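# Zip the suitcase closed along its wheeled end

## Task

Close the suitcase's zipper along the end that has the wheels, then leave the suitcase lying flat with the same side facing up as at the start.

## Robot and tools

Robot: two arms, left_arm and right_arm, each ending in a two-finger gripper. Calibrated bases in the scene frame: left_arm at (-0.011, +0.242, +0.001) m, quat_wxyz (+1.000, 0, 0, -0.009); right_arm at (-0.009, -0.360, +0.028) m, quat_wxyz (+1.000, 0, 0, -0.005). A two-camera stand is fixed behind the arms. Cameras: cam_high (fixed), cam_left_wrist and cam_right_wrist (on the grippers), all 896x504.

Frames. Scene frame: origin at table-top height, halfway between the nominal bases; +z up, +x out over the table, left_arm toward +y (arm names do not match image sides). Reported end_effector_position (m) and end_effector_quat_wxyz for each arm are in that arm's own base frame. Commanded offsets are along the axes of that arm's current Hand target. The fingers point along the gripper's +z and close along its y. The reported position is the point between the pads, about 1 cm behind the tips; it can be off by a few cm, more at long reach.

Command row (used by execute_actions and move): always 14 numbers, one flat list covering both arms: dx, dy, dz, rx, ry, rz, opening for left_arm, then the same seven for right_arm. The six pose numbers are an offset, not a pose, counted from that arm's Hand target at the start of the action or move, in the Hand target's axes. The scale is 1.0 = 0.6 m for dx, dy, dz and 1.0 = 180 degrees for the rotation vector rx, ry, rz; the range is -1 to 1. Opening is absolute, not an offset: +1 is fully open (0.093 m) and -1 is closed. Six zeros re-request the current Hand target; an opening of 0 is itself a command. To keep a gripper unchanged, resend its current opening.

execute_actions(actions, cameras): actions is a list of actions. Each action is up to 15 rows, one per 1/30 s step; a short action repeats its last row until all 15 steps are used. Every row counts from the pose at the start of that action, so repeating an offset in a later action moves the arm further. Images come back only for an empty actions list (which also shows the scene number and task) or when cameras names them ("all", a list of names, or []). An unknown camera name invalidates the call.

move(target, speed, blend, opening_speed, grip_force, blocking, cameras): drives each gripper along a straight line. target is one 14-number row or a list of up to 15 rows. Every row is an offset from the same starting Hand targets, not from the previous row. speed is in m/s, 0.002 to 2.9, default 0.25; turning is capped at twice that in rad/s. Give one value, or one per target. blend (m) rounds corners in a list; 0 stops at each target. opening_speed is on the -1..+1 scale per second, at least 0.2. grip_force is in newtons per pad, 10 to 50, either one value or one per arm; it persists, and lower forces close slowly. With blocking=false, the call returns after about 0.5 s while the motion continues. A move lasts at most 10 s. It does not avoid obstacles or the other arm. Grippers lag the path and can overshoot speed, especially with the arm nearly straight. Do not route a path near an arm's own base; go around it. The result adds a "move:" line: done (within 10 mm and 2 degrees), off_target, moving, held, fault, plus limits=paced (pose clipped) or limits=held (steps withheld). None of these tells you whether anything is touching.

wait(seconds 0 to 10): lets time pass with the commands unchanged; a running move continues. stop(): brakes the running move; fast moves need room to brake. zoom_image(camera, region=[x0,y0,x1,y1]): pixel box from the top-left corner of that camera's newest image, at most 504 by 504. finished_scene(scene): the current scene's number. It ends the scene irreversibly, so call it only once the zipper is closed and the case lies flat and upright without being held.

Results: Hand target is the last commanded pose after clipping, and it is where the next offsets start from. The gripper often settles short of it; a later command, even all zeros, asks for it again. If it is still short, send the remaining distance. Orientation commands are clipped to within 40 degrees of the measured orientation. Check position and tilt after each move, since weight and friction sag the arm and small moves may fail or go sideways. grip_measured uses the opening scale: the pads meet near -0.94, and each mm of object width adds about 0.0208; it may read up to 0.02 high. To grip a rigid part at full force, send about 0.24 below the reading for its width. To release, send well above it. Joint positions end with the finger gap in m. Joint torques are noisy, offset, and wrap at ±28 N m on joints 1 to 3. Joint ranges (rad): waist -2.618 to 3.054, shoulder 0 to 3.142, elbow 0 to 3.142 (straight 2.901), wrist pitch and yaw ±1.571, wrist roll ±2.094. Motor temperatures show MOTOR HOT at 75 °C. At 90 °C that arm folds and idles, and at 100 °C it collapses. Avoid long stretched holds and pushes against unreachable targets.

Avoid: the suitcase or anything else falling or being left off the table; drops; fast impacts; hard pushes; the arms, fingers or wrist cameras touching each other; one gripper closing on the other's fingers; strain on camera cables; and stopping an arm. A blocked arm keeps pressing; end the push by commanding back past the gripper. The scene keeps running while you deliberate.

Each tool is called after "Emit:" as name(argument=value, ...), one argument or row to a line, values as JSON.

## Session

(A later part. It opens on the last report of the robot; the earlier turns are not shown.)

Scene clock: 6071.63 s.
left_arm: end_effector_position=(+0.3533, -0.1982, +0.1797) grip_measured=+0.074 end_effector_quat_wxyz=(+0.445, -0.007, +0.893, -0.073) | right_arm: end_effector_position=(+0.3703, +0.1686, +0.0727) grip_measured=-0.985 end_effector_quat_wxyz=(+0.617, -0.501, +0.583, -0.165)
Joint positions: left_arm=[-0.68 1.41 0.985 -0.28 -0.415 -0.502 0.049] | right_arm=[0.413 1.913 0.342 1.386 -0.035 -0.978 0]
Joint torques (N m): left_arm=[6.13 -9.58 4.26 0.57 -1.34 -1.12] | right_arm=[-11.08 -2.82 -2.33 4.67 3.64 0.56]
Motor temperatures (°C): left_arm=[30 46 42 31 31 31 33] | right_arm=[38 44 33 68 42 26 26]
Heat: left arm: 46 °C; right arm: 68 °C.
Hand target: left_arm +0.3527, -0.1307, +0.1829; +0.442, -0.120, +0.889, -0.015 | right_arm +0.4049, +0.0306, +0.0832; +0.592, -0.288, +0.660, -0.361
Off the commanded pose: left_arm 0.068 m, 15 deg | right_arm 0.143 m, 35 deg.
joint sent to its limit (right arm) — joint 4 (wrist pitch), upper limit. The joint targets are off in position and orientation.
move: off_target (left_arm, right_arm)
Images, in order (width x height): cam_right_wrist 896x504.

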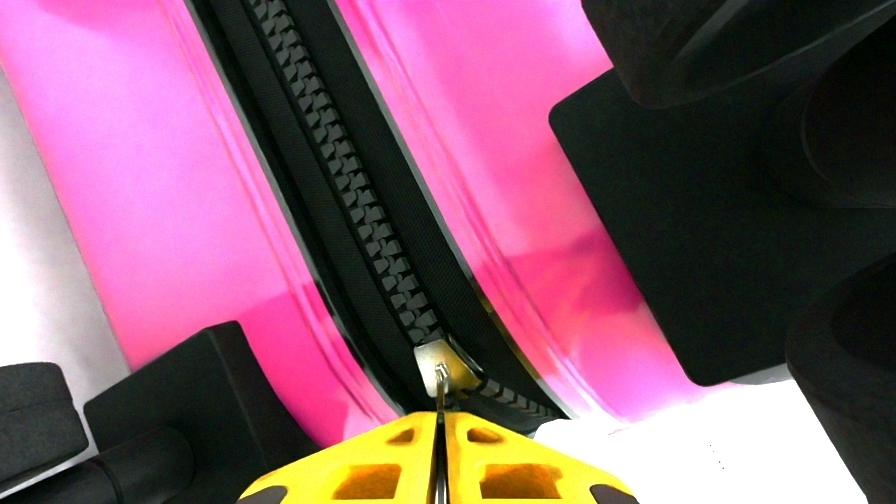

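Emit:
move(
  target=[0, 0.01, 0, 0, 0, 0, -0.3, 0.041, -0.0235, 0.0167, 0, 0, 0, -1],
  speed=0.12,
)

Emit:
move(
  target=[0, 0, 0, 0, 0, 0, -0.3, 0.041, -0.0235, 0.0167, 0, 0, 0, -1],
  speed=0.12,
  cameras=["cam_high", "cam_right_wrist"],
)

Scene clock: 6080.67 s.
left_arm: end_effector_position=(+0.3511, -0.2030, +0.1795) grip_measured=+0.074 end_effector_quat_wxyz=(+0.445, +0.007, +0.891, -0.085) | right_arm: end_effector_position=(+0.3609, +0.1513, +0.0743) grip_measured=-0.985 end_effector_quat_wxyz=(+0.624, -0.532, +0.557, -0.132)
Joint positions: left_arm=[-0.681 1.401 0.97 -0.257 -0.386 -0.481 0.049] | right_arm=[0.284 1.875 0.295 1.386 -0.265 -1.023 0]
Joint torques (N m): left_arm=[7.09 -10.13 3.84 0.47 -1.53 -1.21] | right_arm=[-12.78 -2.13 -1.76 4.61 4.11 0.76]
Motor temperatures (°C): left_arm=[31 47 41 31 32 32 33] | right_arm=[42 43 32 71 50 26 26]
Heat: left arm: 47 °C; right arm: 71 °C.
Hand target: left_arm +0.3515, -0.1249, +0.1821; +0.442, -0.120, +0.889, -0.015 | right_arm +0.4109, +0.0013, +0.0803; +0.592, -0.288, +0.660, -0.361
Off the commanded pose: left_arm 0.078 m, 17 deg | right_arm 0.158 m, 41 deg.
joint sent to its limit (right arm) — joint 4 (wrist pitch), upper limit. The joint targets are off in position and orientation.
move: off_target (left_arm, right_arm)

Scene clock: 6081.97 s.
left_arm: end_effector_position=(+0.3464, -0.2094, +0.1795) grip_measured=+0.074 end_effector_quat_wxyz=(+0.443, +0.039, +0.890, -0.098) | right_arm: end_effector_position=(+0.3647, +0.1072, +0.0717) grip_measured=-0.985 end_effector_quat_wxyz=(+0.623, -0.507, +0.583, -0.124)
Joint positions: left_arm=[-0.681 1.384 0.951 -0.239 -0.336 -0.43 0.049] | right_arm=[0.114 1.866 0.269 1.386 -0.397 -0.995 0]
Joint torques (N m): left_arm=[6.99 -9.73 4.15 0.5 -1.94 -1.59] | right_arm=[-11.37 -0.85 1.16 4.46 4.02 0.46]
Motor temperatures (°C): left_arm=[31 47 41 31 32 32 33] | right_arm=[43 43 32 71 51 26 26]
Heat: left arm: 47 °C; right arm: 71 °C.
Hand target: left_arm +0.3515, -0.1249, +0.1821; +0.442, -0.120, +0.889, -0.015 | right_arm +0.4169, -0.0280, +0.0773; +0.592, -0.288, +0.660, -0.361
Off the commanded pose: left_arm 0.085 m, 21 deg | right_arm 0.145 m, 38 deg.
move: off_target (left_arm, right_arm)
Images, in order (width x height): cam_high 896x504, cam_right_wrist 896x504.

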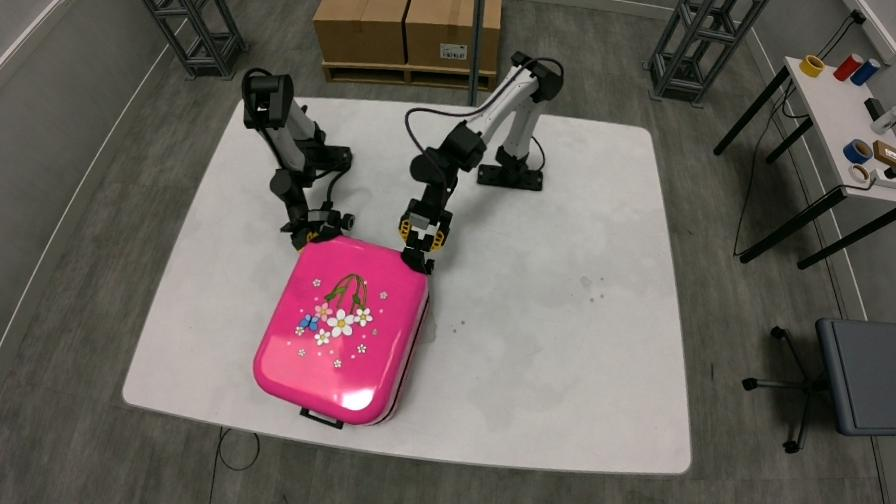

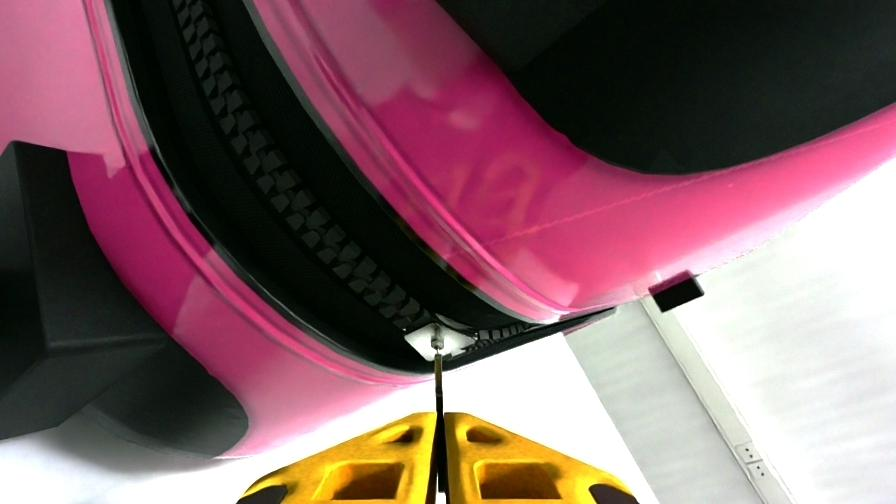

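Emit:
move(
  target=[
    [0.0292, -0.1202, -0.0112, 0.087, 0.015, 0.068, -0.3, -0.1792, 0.1152, -0.1072, -0.111, -0.159, -0.007, -1],
    [0.0292, -0.1202, -0.0112, 0.087, 0.015, 0.068, -0.3, -0.1792, 0.1152, -0.1072, -0.111, -0.159, -0.007, -0.5],
    [0.0292, -0.1202, -0.0112, 0.087, 0.015, 0.068, -0.3, -0.1265, 0.0513, -0.2115, -0.111, -0.159, -0.007, -0.5],
    [0.0292, -0.1202, -0.0112, 0.087, 0.015, 0.068, -0.3, -0.13, -0.0015, -0.3147, -0.2911, 0.3339, 0.1654, -0.5],
  ],
  speed=[0.2, 0.2, 0.25, 0.3],
  cameras=["cam_high", "cam_left_wrist"],
)

Scene clock: 6149.60 s.
left_arm: end_effector_position=(+0.3446, -0.2107, +0.1799) grip_measured=+0.074 end_effector_quat_wxyz=(+0.441, +0.070, +0.890, -0.096) | right_arm: end_effector_position=(+0.2401, +0.0579, +0.1233) grip_measured=-0.502 end_effector_quat_wxyz=(+0.088, -0.139, +0.986, +0.004)
Joint positions: left_arm=[-0.674 1.377 0.95 -0.243 -0.303 -0.369 0.049] | right_arm=[0.244 1.312 1.045 -1.128 0.011 -0.037 0.021]
Joint torques (N m): left_arm=[2 -3.67 9.22 1.2 -0.23 -0.37] | right_arm=[-0.7 -2.56 8.18 0.66 -0.22 0.17]
Motor temperatures (°C): left_arm=[33 47 38 31 35 33 33] | right_arm=[53 39 31 78 68 26 26]
Heat: left arm: 47 °C; right arm: 78 °C. Fold the right arm in close to its base, or ease its load, before you think long.
Hand target: left_arm +0.3504, -0.1994, +0.1821; +0.433, +0.037, +0.896, -0.091 | right_arm +0.2403, +0.0602, +0.1300; +0.086, -0.130, +0.988, +0.011
Off the commanded pose: left_arm 0.013 m, 4 deg | right_arm 0.007 m, 1 deg.
MOTOR HOT: joint 4 (wrist pitch) of the right arm reports 78 °C; the controller's stop level is 90 °C. To cool a motor, set the load down, stop pushing, or move to a pose that needs little force.
move: off_target (left_arm); target 2's new opening was sent with right_arm's hand 0.023 m and 11 deg from that target
Images, in order (width x height): cam_high 896x504, cam_left_wrist 896x504.

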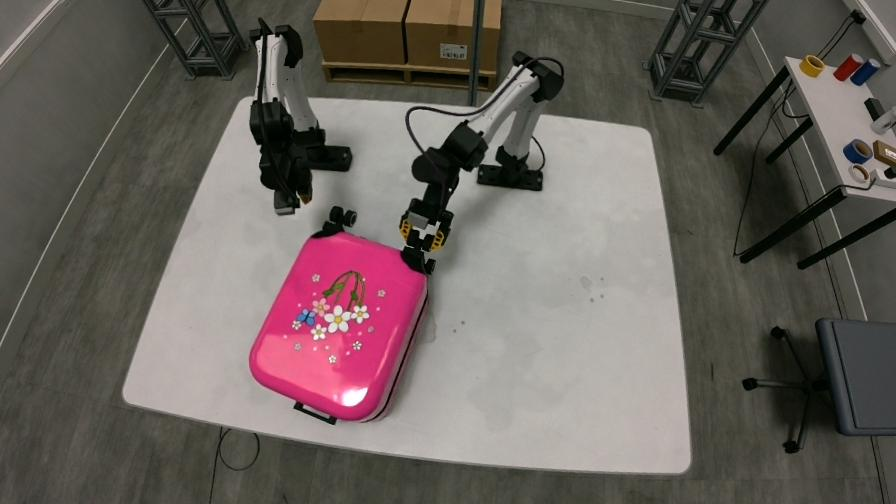

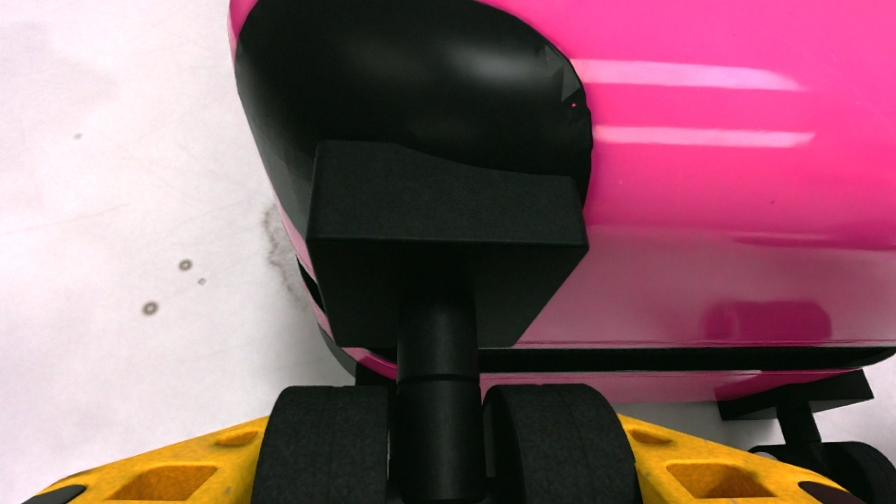

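Emit:
move(
  target=[
    [0, 0, 0, 0, 0, 0, 0.6, 0, 0, 0, 0, 0, 0, -0.5],
    [-0.026, -0.0043, -0.1203, 0, 0, 0, 0.6, 0.0425, -0.161, -0.0073, 0, 0, 0, -0.5],
    [0.0222, -0.3273, -0.113, 0, 0, 0, 0.6, 0.0425, -0.161, -0.0073, 0, 0, 0, -0.5],
  ],
  speed=[0.1, 0.2, 0.2],
  cameras=["cam_high", "cam_left_wrist"],
)

Scene clock: 6189.57 s.
left_arm: end_effector_position=(+0.2561, -0.3775, +0.2240) grip_measured=+0.598 end_effector_quat_wxyz=(+0.418, +0.056, +0.903, -0.086) | right_arm: end_effector_position=(+0.2390, -0.0402, +0.1228) grip_measured=-0.502 end_effector_quat_wxyz=(+0.084, -0.125, +0.989, +0.004)
Joint positions: left_arm=[-1.207 1.774 1.611 -0.79 -0.675 -0.861 0.074] | right_arm=[-0.21 1.312 1.045 -1.148 -0.062 -0.457 0.021]
Joint torques (N m): left_arm=[0.09 -6.31 10.17 1.15 -0.65 -0.07] | right_arm=[-0.43 -2.69 8.35 0.7 -0.2 -0.11]
Motor temperatures (°C): left_arm=[31 44 41 32 32 31 32] | right_arm=[43 38 35 58 51 25 26]
Heat: left arm: 44 °C; right arm: 58 °C.
Hand target: left_arm +0.2613, -0.3788, +0.2387; +0.433, +0.037, +0.896, -0.091 | right_arm +0.2403, -0.0398, +0.1299; +0.086, -0.130, +0.988, +0.011
Off the commanded pose: left_arm 0.016 m, 3 deg | right_arm 0.007 m, 1 deg.
MOTOR HOT: cleared for the motors of the right arm.
move: off_target (left_arm)
Images, in order (width x height): cam_high 896x504, cam_left_wrist 896x504.

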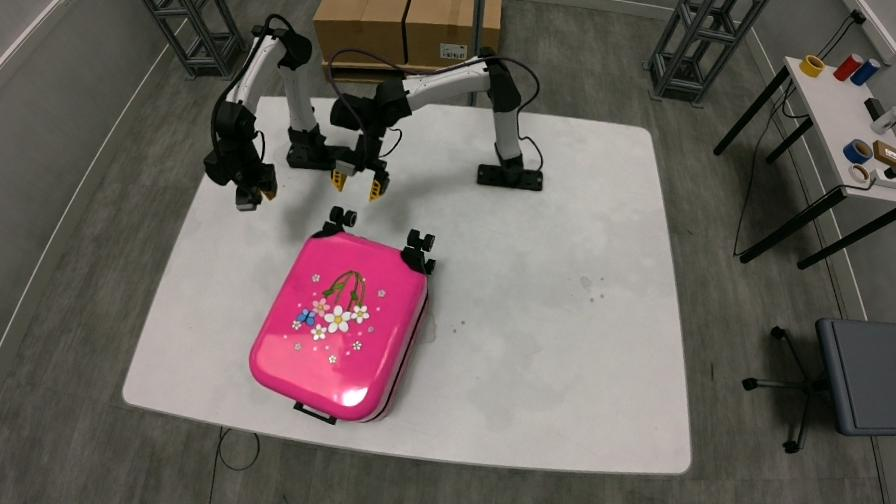

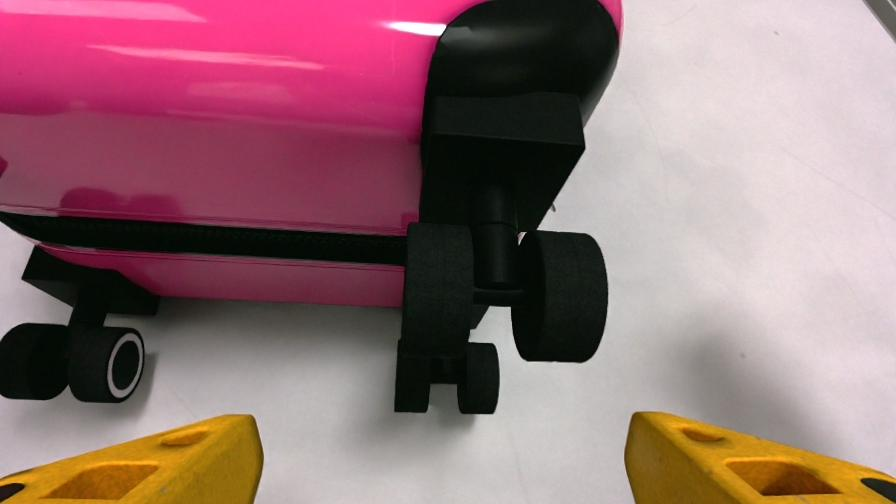

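Emit:
move(
  target=[0.0045, -0.0343, 0.0678, 0, 0, 0, 0.6, 0, 0, 0, 0, 0, 0, -0.5],
  speed=0.12,
  cameras=["cam_left_wrist"],
)

Scene clock: 6203.53 s.
left_arm: end_effector_position=(+0.2790, -0.3953, +0.1953) grip_measured=+0.598 end_effector_quat_wxyz=(+0.413, +0.052, +0.907, -0.063) | right_arm: end_effector_position=(+0.2390, -0.0402, +0.1228) grip_measured=-0.502 end_effector_quat_wxyz=(+0.084, -0.125, +0.989, +0.004)
Joint positions: left_arm=[-1.175 1.904 1.678 -0.759 -0.675 -0.85 0.074] | right_arm=[-0.21 1.312 1.045 -1.148 -0.062 -0.457 0.021]
Joint torques (N m): left_arm=[0.55 -7.49 10.07 1.65 -0.45 0.18] | right_arm=[-0.7 -2.51 8.59 0.65 -0.22 -0.12]
Heat: left arm: 45 °C; right arm: 54 °C.
Hand target: left_arm +0.2879, -0.4070, +0.2146; +0.433, +0.037, +0.896, -0.091 | right_arm +0.2403, -0.0398, +0.1299; +0.086, -0.130, +0.988, +0.011
Off the commanded pose: left_arm 0.024 m, 4 deg | right_arm 0.007 m, 1 deg.
move: off_target (left_arm)
Images, in order (width x height): cam_left_wrist 896x504.

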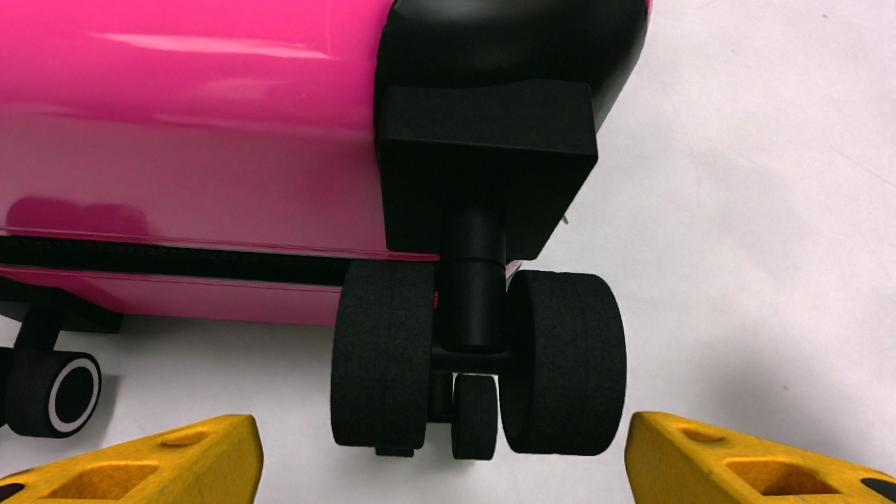

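Emit:
move(
  target=[
    [0, -0.018, 0, 0, 0, 0, 0.7, 0, 0, 0, 0, 0, 0, -0.5],
    [0.0075, -0.0185, 0.0597, 0, 0, 0, 0.7, 0, 0, 0, 0, 0, 0, -0.5],
  ],
  speed=0.08,
  cameras=["cam_left_wrist"],
)

Scene clock: 6217.13 s.
left_arm: end_effector_position=(+0.3037, -0.4158, +0.1792) grip_measured=+0.698 end_effector_quat_wxyz=(+0.421, +0.047, +0.903, -0.067) | right_arm: end_effector_position=(+0.2390, -0.0402, +0.1228) grip_measured=-0.502 end_effector_quat_wxyz=(+0.084, -0.125, +0.989, +0.004)
Joint positions: left_arm=[-1.145 2.007 1.741 -0.681 -0.67 -0.817 0.079] | right_arm=[-0.21 1.312 1.045 -1.148 -0.062 -0.457 0.021]
Joint torques (N m): left_arm=[0.46 -8.18 8.34 1.73 -0.28 0.18] | right_arm=[-0.38 -2.85 8.4 0.59 -0.22 -0.13]
Motor temperatures (°C): left_arm=[30 45 42 33 31 30 31] | right_arm=[39 38 37 52 47 25 26]
Heat: left arm: 45 °C; right arm: 52 °C.
Hand target: left_arm +0.3110, -0.4249, +0.1907; +0.433, +0.037, +0.896, -0.091 | right_arm +0.2403, -0.0398, +0.1299; +0.086, -0.130, +0.988, +0.011
Off the commanded pose: left_arm 0.016 m, 3 deg | right_arm 0.007 m, 1 deg.
move: off_target (left_arm)
Images, in order (width x height): cam_left_wrist 896x504.

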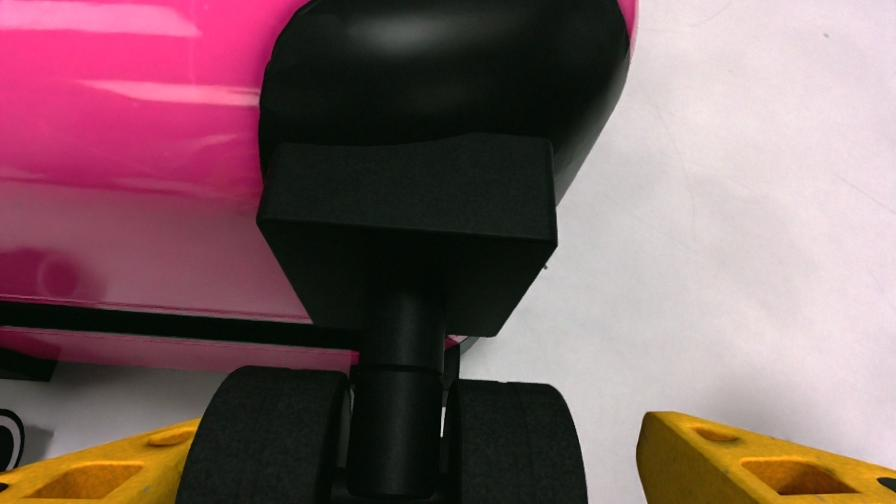

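Emit:
move(
  target=[
    [0, 0, -0.0583, 0, 0, 0, 0.7, 0, 0, 0, 0, 0, 0, -0.5],
    [-0.012, 0.026, -0.0583, 0, 0, 0, 0.7, 0, 0, 0, 0, 0, 0, -0.5],
  ],
  speed=0.08,
  cameras=["cam_left_wrist"],
)

Scene clock: 6229.97 s.
left_arm: end_effector_position=(+0.2875, -0.4070, +0.1907) grip_measured=+0.698 end_effector_quat_wxyz=(+0.421, +0.050, +0.903, -0.067) | right_arm: end_effector_position=(+0.2390, -0.0402, +0.1228) grip_measured=-0.502 end_effector_quat_wxyz=(+0.084, -0.125, +0.989, +0.004)
Joint positions: left_arm=[-1.171 1.95 1.71 -0.724 -0.682 -0.838 0.079] | right_arm=[-0.21 1.312 1.045 -1.148 -0.062 -0.457 0.021]
Joint torques (N m): left_arm=[0.83 -12.23 6.13 1.4 -0.32 0.18] | right_arm=[-0.49 -2.93 8.49 0.7 -0.27 -0.21]
Heat: left arm: 45 °C; right arm: 50 °C.
Hand target: left_arm +0.2909, -0.4027, +0.2156; +0.433, +0.037, +0.896, -0.091 | right_arm +0.2403, -0.0398, +0.1299; +0.086, -0.130, +0.988, +0.011
Off the commanded pose: left_arm 0.025 m, 4 deg | right_arm 0.007 m, 1 deg.
move: off_target (left_arm)
Images, in order (width x height): cam_left_wrist 896x504.

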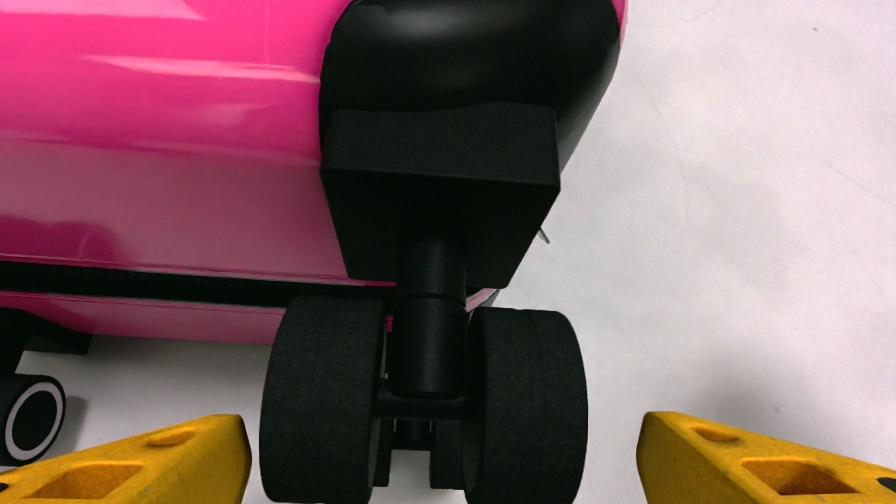

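Emit:
move(
  target=[0.007, 0.009, 0.056, 0, 0, 0, 0.7, 0, 0, 0, 0, 0, 0, -0.5],
  speed=0.06,
  cameras=["cam_left_wrist"],
)

Scene clock: 6238.77 s.
left_arm: end_effector_position=(+0.3112, -0.3980, +0.1800) grip_measured=+0.698 end_effector_quat_wxyz=(+0.422, +0.044, +0.903, -0.068) | right_arm: end_effector_position=(+0.2390, -0.0402, +0.1228) grip_measured=-0.502 end_effector_quat_wxyz=(+0.084, -0.125, +0.989, +0.004)
Joint positions: left_arm=[-1.111 1.95 1.66 -0.635 -0.652 -0.789 0.079] | right_arm=[-0.21 1.312 1.045 -1.148 -0.062 -0.457 0.021]
Joint torques (N m): left_arm=[0.76 -9.13 6.34 1.78 -0.28 0.2] | right_arm=[-0.43 -2.61 8.17 0.61 -0.25 -0.11]
Heat: left arm: 47 °C; right arm: 49 °C.
Hand target: left_arm +0.3149, -0.4040, +0.1911; +0.433, +0.037, +0.896, -0.091 | right_arm +0.2403, -0.0398, +0.1299; +0.086, -0.130, +0.988, +0.011
Off the commanded pose: left_arm 0.013 m, 3 deg | right_arm 0.007 m, 1 deg.
move: off_target (left_arm)
Images, in order (width x height): cam_left_wrist 896x504.

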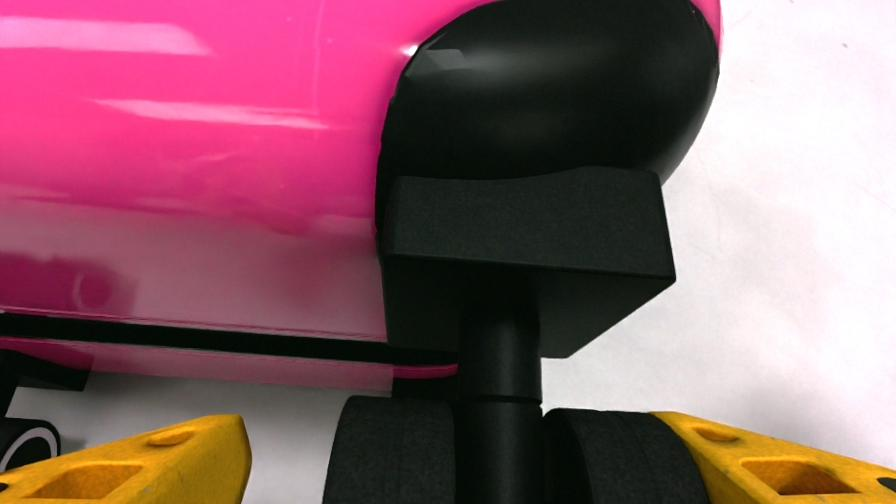

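Emit:
move(
  target=[
    [0, 0, -0.0583, 0, 0, 0, 0.7, 0, 0, 0, 0, 0, 0, -0.5],
    [0, -0.02, -0.0583, 0, 0, 0, 0.7, 0, 0, 0, 0, 0, 0, -0.5],
  ],
  speed=0.1,
  cameras=["cam_left_wrist"],
)

Scene clock: 6247.83 s.
left_arm: end_effector_position=(+0.2831, -0.4074, +0.1921) grip_measured=+0.698 end_effector_quat_wxyz=(+0.415, +0.057, +0.905, -0.079) | right_arm: end_effector_position=(+0.2390, -0.0402, +0.1228) grip_measured=-0.502 end_effector_quat_wxyz=(+0.084, -0.125, +0.989, +0.004)
Joint positions: left_arm=[-1.172 1.927 1.686 -0.707 -0.656 -0.829 0.079] | right_arm=[-0.21 1.312 1.045 -1.148 -0.062 -0.457 0.021]
Joint torques (N m): left_arm=[-0.35 -8.88 10.07 1.15 -0.64 -0.07] | right_arm=[-0.53 -2.71 8.5 0.66 -0.32 -0.11]
Motor temperatures (°C): left_arm=[29 47 42 35 31 30 31] | right_arm=[37 37 38 47 44 25 26]
Heat: left arm: 47 °C; right arm: 47 °C.
Hand target: left_arm +0.2863, -0.4090, +0.2140; +0.433, +0.037, +0.896, -0.091 | right_arm +0.2403, -0.0398, +0.1299; +0.086, -0.130, +0.988, +0.011
Off the commanded pose: left_arm 0.022 m, 4 deg | right_arm 0.007 m, 1 deg.
move: off_target (left_arm)
Images, in order (width x height): cam_left_wrist 896x504.

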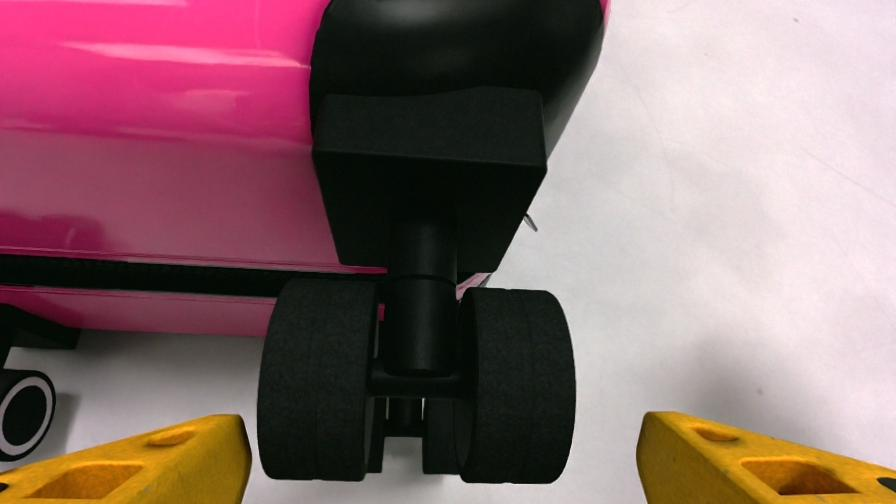

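Emit:
move(
  target=[0.007, 0.0055, 0.0528, 0, 0, 0, 0.7, 0, 0, 0, 0, 0, 0, -0.5],
  speed=0.06,
  cameras=["cam_left_wrist"],
)

Scene clock: 6258.43 s.
left_arm: end_effector_position=(+0.3023, -0.4063, +0.1854) grip_measured=+0.698 end_effector_quat_wxyz=(+0.422, +0.044, +0.902, -0.076) | right_arm: end_effector_position=(+0.2390, -0.0402, +0.1228) grip_measured=-0.502 end_effector_quat_wxyz=(+0.084, -0.125, +0.989, +0.004)
Joint positions: left_arm=[-1.135 1.955 1.686 -0.656 -0.656 -0.811 0.079] | right_arm=[-0.21 1.312 1.045 -1.148 -0.062 -0.457 0.021]
Joint torques (N m): left_arm=[0.46 -7.84 6.67 1.76 -0.35 0.19] | right_arm=[-0.73 -2.81 8.46 0.68 -0.31 -0.12]
Heat: left arm: 48 °C; right arm: 46 °C.
Hand target: left_arm +0.3085, -0.4120, +0.1910; +0.433, +0.037, +0.896, -0.091 | right_arm +0.2403, -0.0398, +0.1299; +0.086, -0.130, +0.988, +0.011
Off the commanded pose: left_arm 0.010 m, 2 deg | right_arm 0.007 m, 1 deg.
move: done
Images, in order (width x height): cam_left_wrist 896x504.

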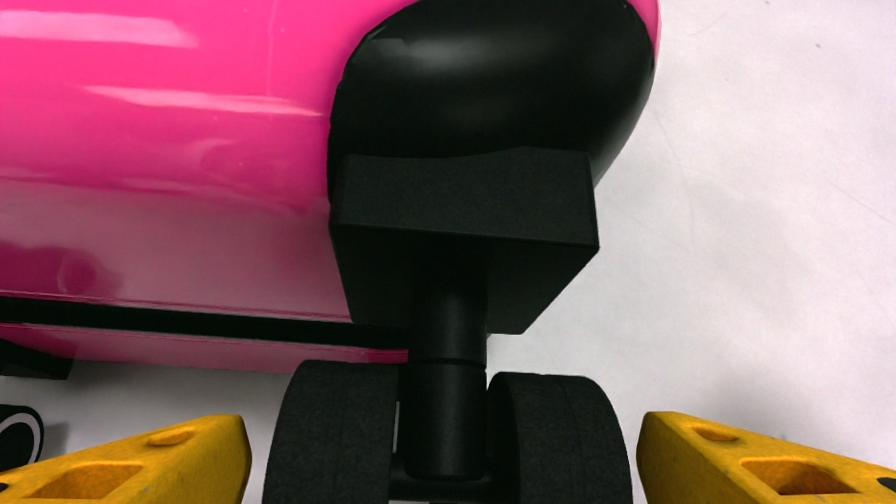

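Emit:
move(
  target=[
    [0, 0, 0.01, 0, 0, 0, 0.7, 0, 0, 0, 0, 0, 0, -0.5],
    [0, 0, 0.01, 0, 0, 0, -0.3, 0, 0, 0, 0, 0, 0, -0.5],
  ],
  speed=0.05,
  opening_speed=0.6,
  cameras=["cam_high", "cam_left_wrist"],
)

Scene clock: 6264.23 s.
left_arm: end_effector_position=(+0.3061, -0.4077, +0.1830) grip_measured=+0.074 end_effector_quat_wxyz=(+0.424, +0.049, +0.901, -0.075) | right_arm: end_effector_position=(+0.2390, -0.0402, +0.1228) grip_measured=-0.502 end_effector_quat_wxyz=(+0.084, -0.125, +0.989, +0.004)
Joint positions: left_arm=[-1.129 1.964 1.686 -0.639 -0.655 -0.792 0.049] | right_arm=[-0.21 1.312 1.045 -1.148 -0.062 -0.457 0.021]
Joint torques (N m): left_arm=[0.91 -7.83 6.74 1.77 -0.32 0.1] | right_arm=[-0.58 -2.37 8.29 0.66 -0.29 -0.1]
Heat: left arm: 48 °C; right arm: 45 °C.
Hand target: left_arm +0.3131, -0.4132, +0.1873; +0.433, +0.037, +0.896, -0.091 | right_arm +0.2403, -0.0398, +0.1299; +0.086, -0.130, +0.988, +0.011
Off the commanded pose: left_arm 0.010 m, 3 deg | right_arm 0.007 m, 1 deg.
move: off_target (left_arm); target 2's new opening was sent with left_arm's hand 0.011 m and 2 deg from that target
Images, in order (width x height): cam_high 896x504, cam_left_wrist 896x504.

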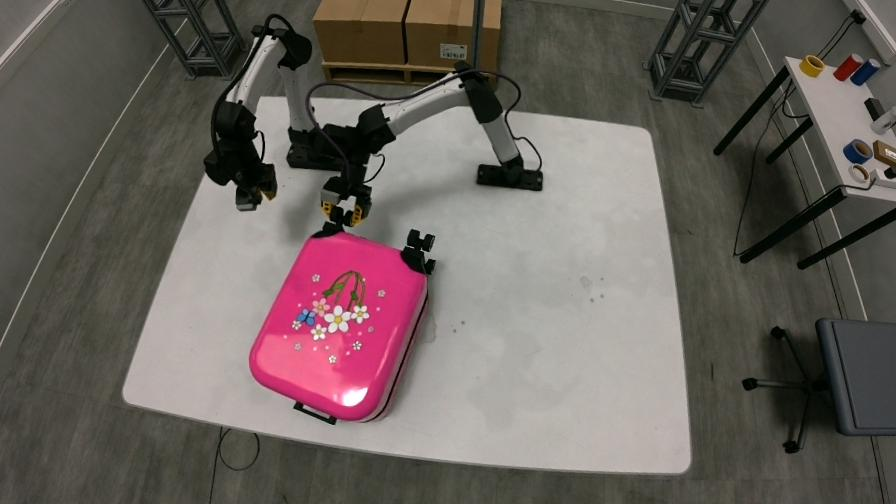

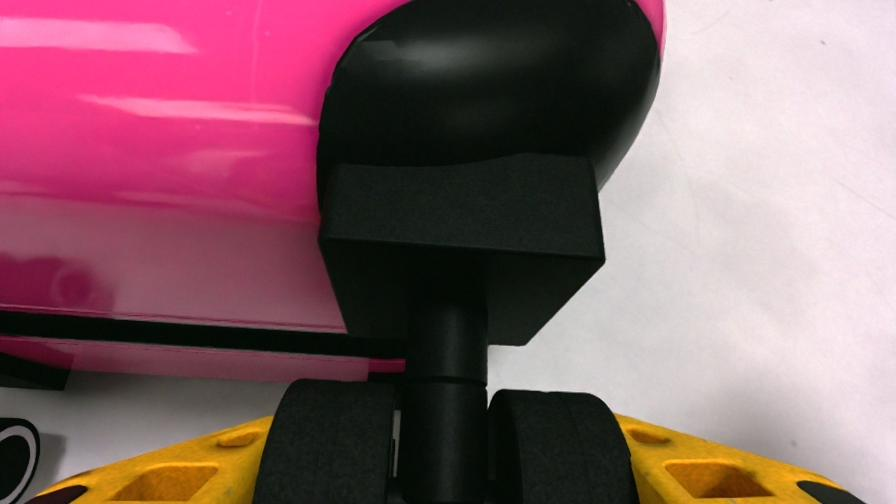

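Emit:
move(
  target=[0, 0, 0, 0, 0, 0, -0.3, -0.184, 0.1232, 0.049, -0.2216, -0.3942, -0.1998, -0.5],
  speed=0.25,
  cameras=["cam_high", "cam_right_wrist"],
)

Scene clock: 6288.33 s.
left_arm: end_effector_position=(+0.3061, -0.4077, +0.1830) grip_measured=+0.068 end_effector_quat_wxyz=(+0.424, +0.049, +0.901, -0.075) | right_arm: end_effector_position=(+0.3303, +0.0596, +0.1142) grip_measured=-0.502 end_effector_quat_wxyz=(+0.555, -0.391, +0.633, +0.373)
Joint positions: left_arm=[-1.129 1.964 1.686 -0.639 -0.655 -0.792 0.048] | right_arm=[-0.342 1.72 0.658 0.162 -1.435 -0.857 0.021]
Joint torques (N m): left_arm=[0.91 -7.84 6.72 1.77 -0.32 0.1] | right_arm=[0.39 -5.52 4.44 2 -0.82 0.09]
Heat: left arm: 50 °C; right arm: 43 °C.
Hand target: left_arm +0.3131, -0.4132, +0.1873; +0.433, +0.037, +0.896, -0.091 | right_arm +0.3311, +0.0610, +0.1201; +0.576, -0.393, +0.616, +0.367
Off the commanded pose: left_arm 0.010 m, 3 deg | right_arm 0.006 m, 3 deg.
move: off_target (left_arm, right_arm)
Images, in order (width x height): cam_high 896x504, cam_right_wrist 896x504.

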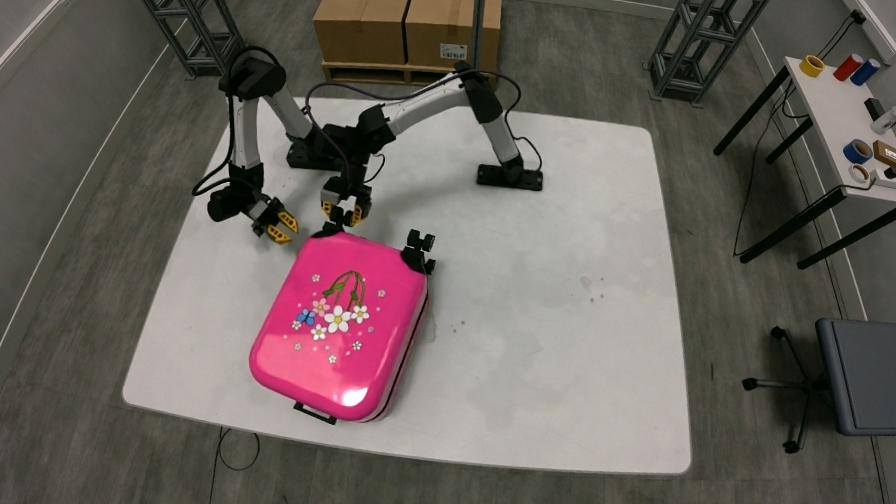

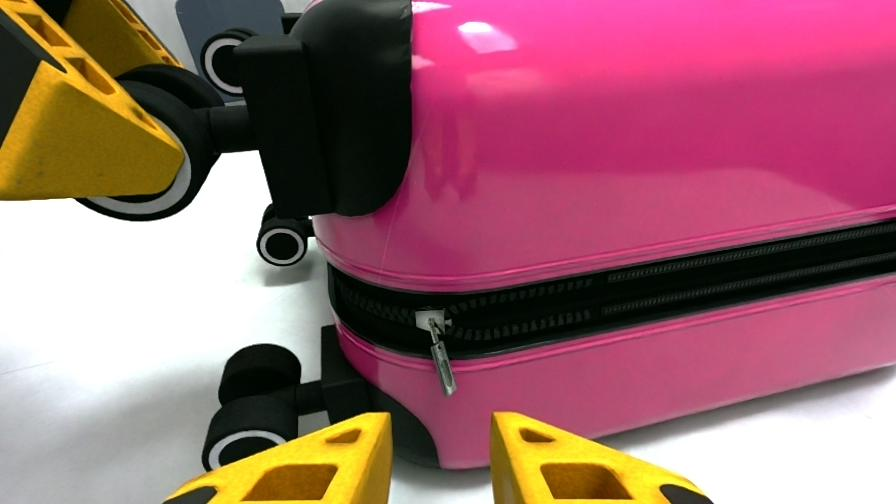

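Emit:
move(
  target=[0, 0, 0, 0, 0, 0, -0.3, 0.0372, 0.0163, 0.0928, 0, 0, 0, -0.5],
  speed=0.12,
  cameras=["cam_right_wrist"],
)

Scene clock: 6320.20 s.
left_arm: end_effector_position=(+0.3061, -0.4077, +0.1830) grip_measured=+0.068 end_effector_quat_wxyz=(+0.424, +0.049, +0.901, -0.075) | right_arm: end_effector_position=(+0.3433, +0.1127, +0.0908) grip_measured=-0.502 end_effector_quat_wxyz=(+0.563, -0.388, +0.626, +0.376)
Joint positions: left_arm=[-1.129 1.964 1.686 -0.639 -0.655 -0.792 0.048] | right_arm=[-0.145 1.928 0.497 1.136 -1.277 -0.248 0.021]
Joint torques (N m): left_arm=[0.94 -7.84 6.72 1.78 -0.32 0.09] | right_arm=[0.47 -5.19 3.12 2.68 -0.09 0.06]
Motor temperatures (°C): left_arm=[29 50 41 38 30 29 32] | right_arm=[35 41 37 45 39 25 26]
Heat: left arm: 50 °C; right arm: 45 °C.
Hand target: left_arm +0.3131, -0.4132, +0.1873; +0.433, +0.037, +0.896, -0.091 | right_arm +0.3451, +0.1141, +0.0940; +0.576, -0.393, +0.616, +0.367
Off the commanded pose: left_arm 0.010 m, 3 deg | right_arm 0.004 m, 2 deg.
move: off_target (left_arm)
Images, in order (width x height): cam_right_wrist 896x504.

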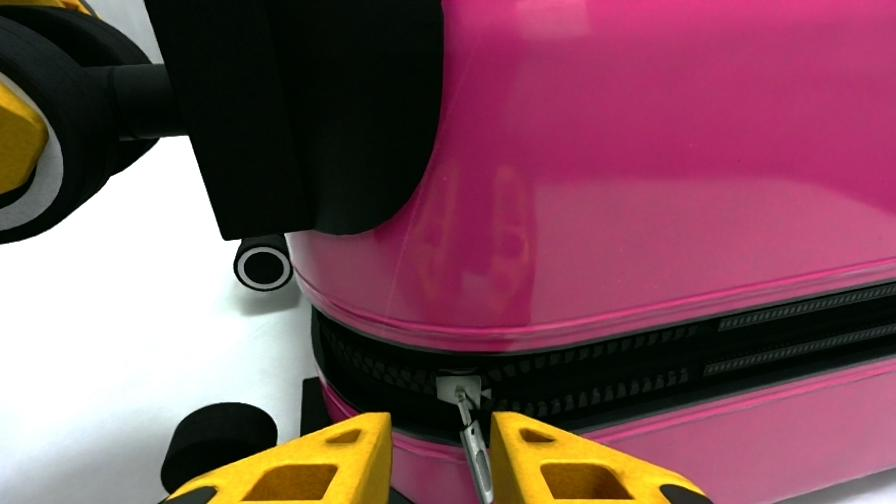

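Emit:
move(
  target=[
    [0, 0, 0, 0, 0, 0, -0.3, 0.016, -0.0037, 0.0458, 0, 0, 0, -0.5],
    [0, 0, 0, 0, 0, 0, -0.3, 0.016, -0.0037, 0.0458, 0, 0, 0, -1],
  ],
  speed=0.08,
  cameras=["cam_right_wrist"],
)

Scene clock: 6330.03 s.
left_arm: end_effector_position=(+0.3099, -0.4049, +0.1830) grip_measured=+0.068 end_effector_quat_wxyz=(+0.424, +0.046, +0.902, -0.072) | right_arm: end_effector_position=(+0.3506, +0.1353, +0.0758) grip_measured=-0.988 end_effector_quat_wxyz=(+0.558, -0.385, +0.630, +0.380)
Joint positions: left_arm=[-1.12 1.964 1.686 -0.639 -0.655 -0.789 0.048] | right_arm=[-0.063 2.03 0.514 1.268 -1.199 -0.181 0]
Joint torques (N m): left_arm=[0.43 -7.83 6.76 1.78 -0.31 0.06] | right_arm=[0.47 -5.5 4.85 2.72 -0.03 0.16]
Heat: left arm: 50 °C; right arm: 47 °C.
Hand target: left_arm +0.3131, -0.4132, +0.1873; +0.433, +0.037, +0.896, -0.091 | right_arm +0.3584, +0.1374, +0.0825; +0.576, -0.393, +0.616, +0.367
Off the commanded pose: left_arm 0.010 m, 3 deg | right_arm 0.011 m, 3 deg.
move: off_target (left_arm, right_arm); target 2's new opening was sent with right_arm's hand 0.015 m and 4 deg from that target
Images, in order (width x height): cam_right_wrist 896x504.

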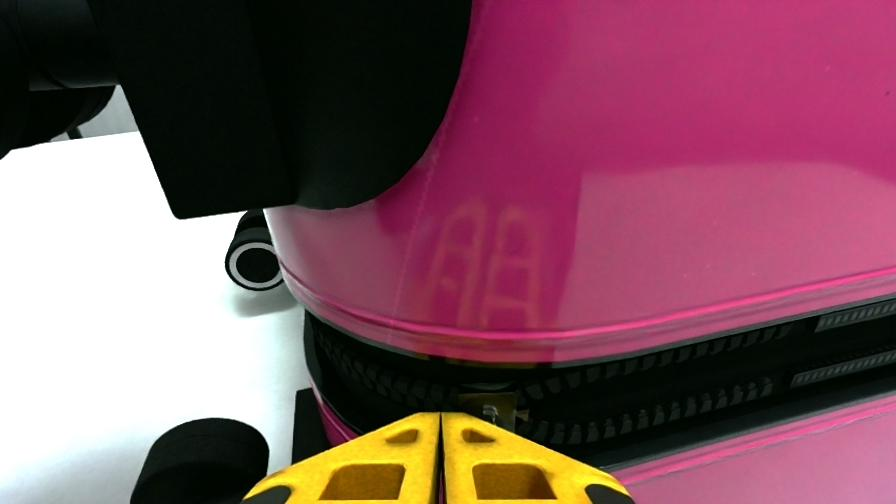

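Emit:
move(
  target=[
    [0, 0, 0, 0, 0, 0, -0.3, 0, 0, -0.045, 0, 0, 0, -1],
    [0, 0, 0, 0, 0, 0, -0.3, -0.004, -0.016, -0.045, 0, 0, 0, -0.5],
    [0, 0, 0, 0, 0, 0, -0.3, -0.004, -0.016, -0.012, 0, 0, 0, -0.5],
  ],
  speed=0.1,
  cameras=["cam_right_wrist"],
)

Scene clock: 6344.50 s.
left_arm: end_effector_position=(+0.3099, -0.4049, +0.1830) grip_measured=+0.068 end_effector_quat_wxyz=(+0.424, +0.046, +0.902, -0.072) | right_arm: end_effector_position=(+0.3580, +0.1266, +0.0824) grip_measured=-0.502 end_effector_quat_wxyz=(+0.570, -0.392, +0.619, +0.371)
Joint positions: left_arm=[-1.12 1.964 1.686 -0.639 -0.655 -0.789 0.048] | right_arm=[-0.09 2.03 0.542 1.268 -1.224 -0.195 0.021]
Joint torques (N m): left_arm=[0.43 -7.83 6.74 1.78 -0.32 0.06] | right_arm=[0.02 -5.96 5.04 2.15 -0.1 0.15]
Heat: left arm: 50 °C; right arm: 48 °C.
Hand target: left_arm +0.3131, -0.4132, +0.1873; +0.433, +0.037, +0.896, -0.091 | right_arm +0.3642, +0.1270, +0.0854; +0.576, -0.393, +0.616, +0.367
Off the commanded pose: left_arm 0.010 m, 3 deg | right_arm 0.007 m, 1 deg.
move: off_target (left_arm)
Images, in order (width x height): cam_right_wrist 896x504.

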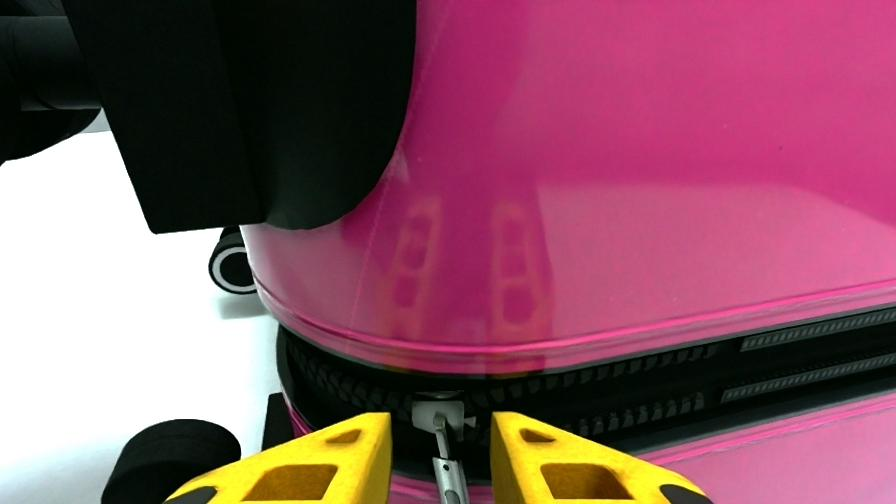

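Emit:
move(
  target=[
    [0, 0, 0, 0, 0, 0, -0.3, 0.002, 0.003, 0.021, 0, 0, 0, -0.5],
    [0, 0, 0, 0, 0, 0, -0.3, 0.002, 0.003, 0.021, 0, 0, 0, -1],
  ],
  speed=0.08,
  cameras=["cam_right_wrist"],
)

Scene clock: 6350.63 s.
left_arm: end_effector_position=(+0.3105, -0.4040, +0.1825) grip_measured=+0.068 end_effector_quat_wxyz=(+0.424, +0.045, +0.902, -0.071) | right_arm: end_effector_position=(+0.3631, +0.1311, +0.0794) grip_measured=-0.955 end_effector_quat_wxyz=(+0.567, -0.383, +0.628, +0.371)
Joint positions: left_arm=[-1.118 1.964 1.684 -0.639 -0.656 -0.789 0.048] | right_arm=[-0.07 2.042 0.552 1.268 -1.188 -0.175 0]
Joint torques (N m): left_arm=[0.27 -7.83 6.84 1.77 -0.3 0.07] | right_arm=[1.33 -5.41 4.93 2.53 0.03 0.18]
Heat: left arm: 50 °C; right arm: 48 °C.
Hand target: left_arm +0.3131, -0.4132, +0.1873; +0.433, +0.037, +0.896, -0.091 | right_arm +0.3678, +0.1391, +0.0834; +0.576, -0.393, +0.616, +0.367
Off the commanded pose: left_arm 0.011 m, 3 deg | right_arm 0.010 m, 2 deg.
move: off_target (left_arm)
Images, in order (width x height): cam_right_wrist 896x504.

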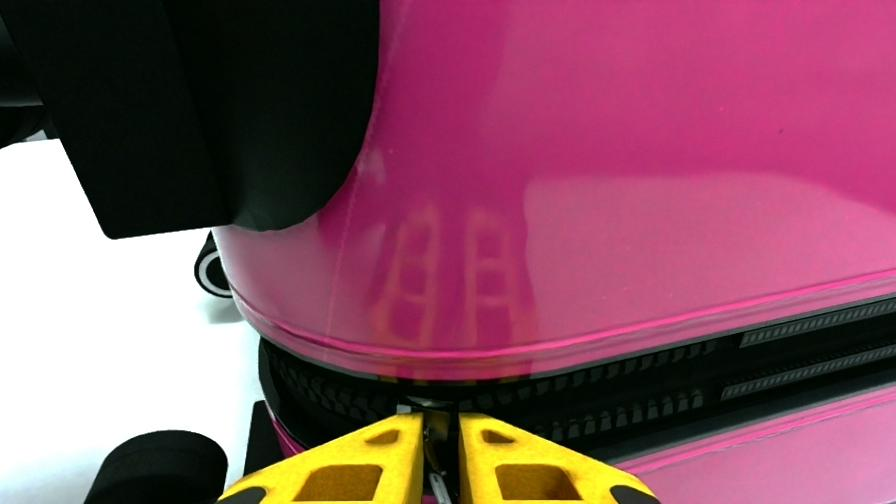

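Emit:
move(
  target=[0.0523, -0.0448, -0.0577, 0, 0, 0, -0.3, -0.0017, -0.0802, 0.0247, 0.045, 0, 0, -1],
  speed=0.1,
)

Emit:
move(
  target=[0.0314, -0.027, -0.0346, 0, 0, 0, -0.3, -0.001, -0.048, 0.0148, 0, 0, 0, -1],
  speed=0.1,
  cameras=["cam_high", "cam_right_wrist"],
)

Scene clock: 6362.13 s.
left_arm: end_effector_position=(+0.3080, -0.3962, +0.1827) grip_measured=+0.067 end_effector_quat_wxyz=(+0.457, -0.004, +0.888, -0.046) | right_arm: end_effector_position=(+0.3706, +0.1462, +0.0794) grip_measured=-0.955 end_effector_quat_wxyz=(+0.558, -0.395, +0.616, +0.392)
Joint positions: left_arm=[-1.151 1.982 1.684 -0.665 -0.79 -0.901 0.048] | right_arm=[-0.03 2.085 0.617 1.27 -1.207 -0.144 0]
Joint torques (N m): left_arm=[-7.09 -8.84 8.88 0.89 0.13 -0.09] | right_arm=[-0.55 -5.85 7.75 2.41 1.57 0.28]
Heat: left arm: 50 °C; right arm: 49 °C.
Hand target: left_arm +0.2630, -0.4331, +0.1874; +0.433, +0.037, +0.896, -0.091 | right_arm +0.4177, +0.1323, +0.0834; +0.602, -0.352, +0.640, +0.322
Off the commanded pose: left_arm 0.058 m, 8 deg | right_arm 0.049 m, 11 deg.
move: off_target (left_arm, right_arm)

Scene clock: 6363.27 s.
left_arm: end_effector_position=(+0.2987, -0.3960, +0.1832) grip_measured=+0.066 end_effector_quat_wxyz=(+0.473, -0.024, +0.880, -0.032) | right_arm: end_effector_position=(+0.3671, +0.1495, +0.0799) grip_measured=-0.955 end_effector_quat_wxyz=(+0.539, -0.424, +0.585, +0.433)
Joint positions: left_arm=[-1.186 2.001 1.701 -0.711 -0.865 -0.976 0.048] | right_arm=[-0.04 2.132 0.684 1.259 -1.339 -0.135 0]
Joint torques (N m): left_arm=[-10.15 -9.29 9.85 0.55 0.42 -0.12] | right_arm=[-3.26 -7.12 9.99 1.92 2.35 0.21]
Heat: left arm: 50 °C; right arm: 48 °C.
Hand target: left_arm +0.2330, -0.4452, +0.1874; +0.433, +0.037, +0.896, -0.091 | right_arm +0.4467, +0.1240, +0.0837; +0.602, -0.352, +0.640, +0.322
Off the commanded pose: left_arm 0.082 m, 11 deg | right_arm 0.084 m, 18 deg.
move: off_target (left_arm, right_arm)
Images, in order (width x height): cam_high 896x504, cam_right_wrist 896x504.

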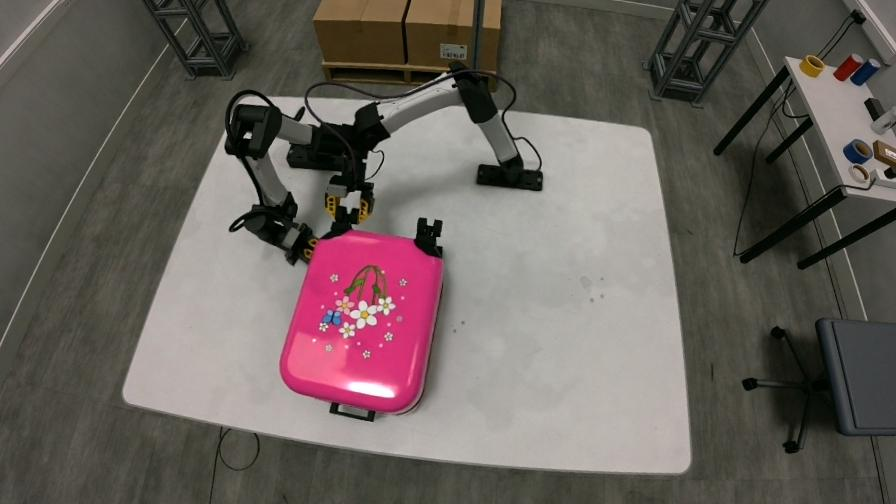

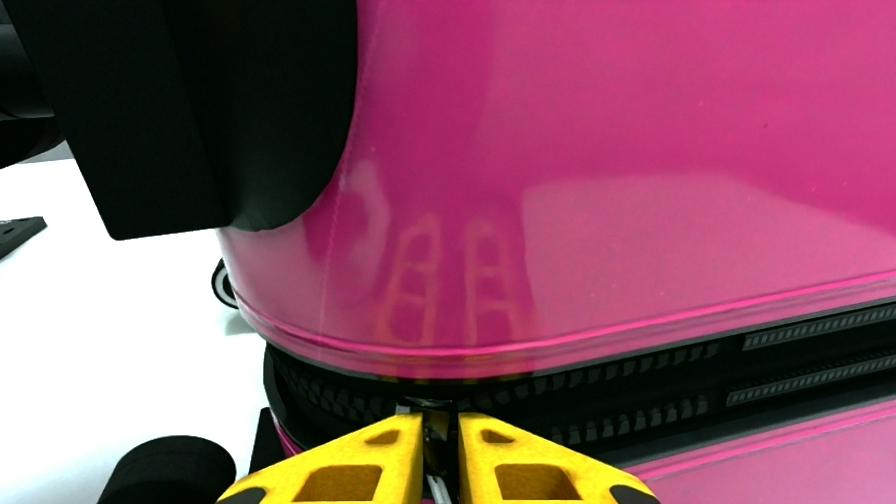

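Emit:
move(
  target=[0.0415, -0.0097, -0.0513, 0, 0, 0, -0.3, -0.0022, -0.069, 0.0467, 0, 0, 0, -1],
  speed=0.1,
  cameras=["cam_right_wrist"],
)

Scene clock: 6435.70 s.
left_arm: end_effector_position=(+0.2645, -0.3998, +0.1832) grip_measured=+0.065 end_effector_quat_wxyz=(+0.484, -0.031, +0.874, -0.027) | right_arm: end_effector_position=(+0.3915, +0.1425, +0.0816) grip_measured=-0.985 end_effector_quat_wxyz=(+0.517, -0.433, +0.568, +0.472)
Joint positions: left_arm=[-1.273 2.001 1.701 -0.806 -0.937 -1.107 0.048] | right_arm=[-0.064 2.212 0.859 1.168 -1.454 -0.095 0]
Joint torques (N m): left_arm=[-10.59 -10.22 9.18 0.46 0.61 -0.02] | right_arm=[-1.92 -7.91 11.47 1.91 3.26 0.12]
Motor temperatures (°C): left_arm=[41 49 43 33 29 28 32] | right_arm=[34 44 46 42 49 25 28]
Heat: left arm: 49 °C; right arm: 49 °C.
Hand target: left_arm +0.1929, -0.4451, +0.1875; +0.433, +0.037, +0.896, -0.091 | right_arm +0.4967, +0.1249, +0.0836; +0.602, -0.352, +0.640, +0.322
Off the commanded pose: left_arm 0.085 m, 13 deg | right_arm 0.107 m, 23 deg.
move: off_target (left_arm, right_arm)
Images, in order (width x height): cam_right_wrist 896x504.

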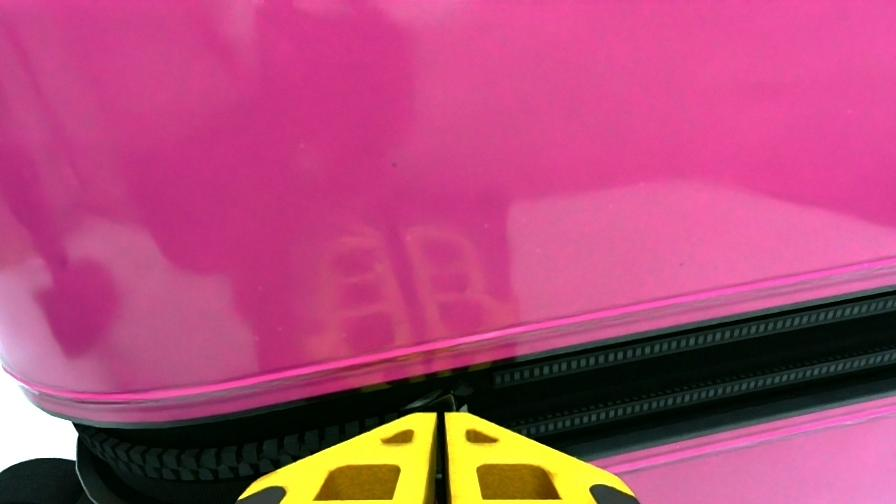

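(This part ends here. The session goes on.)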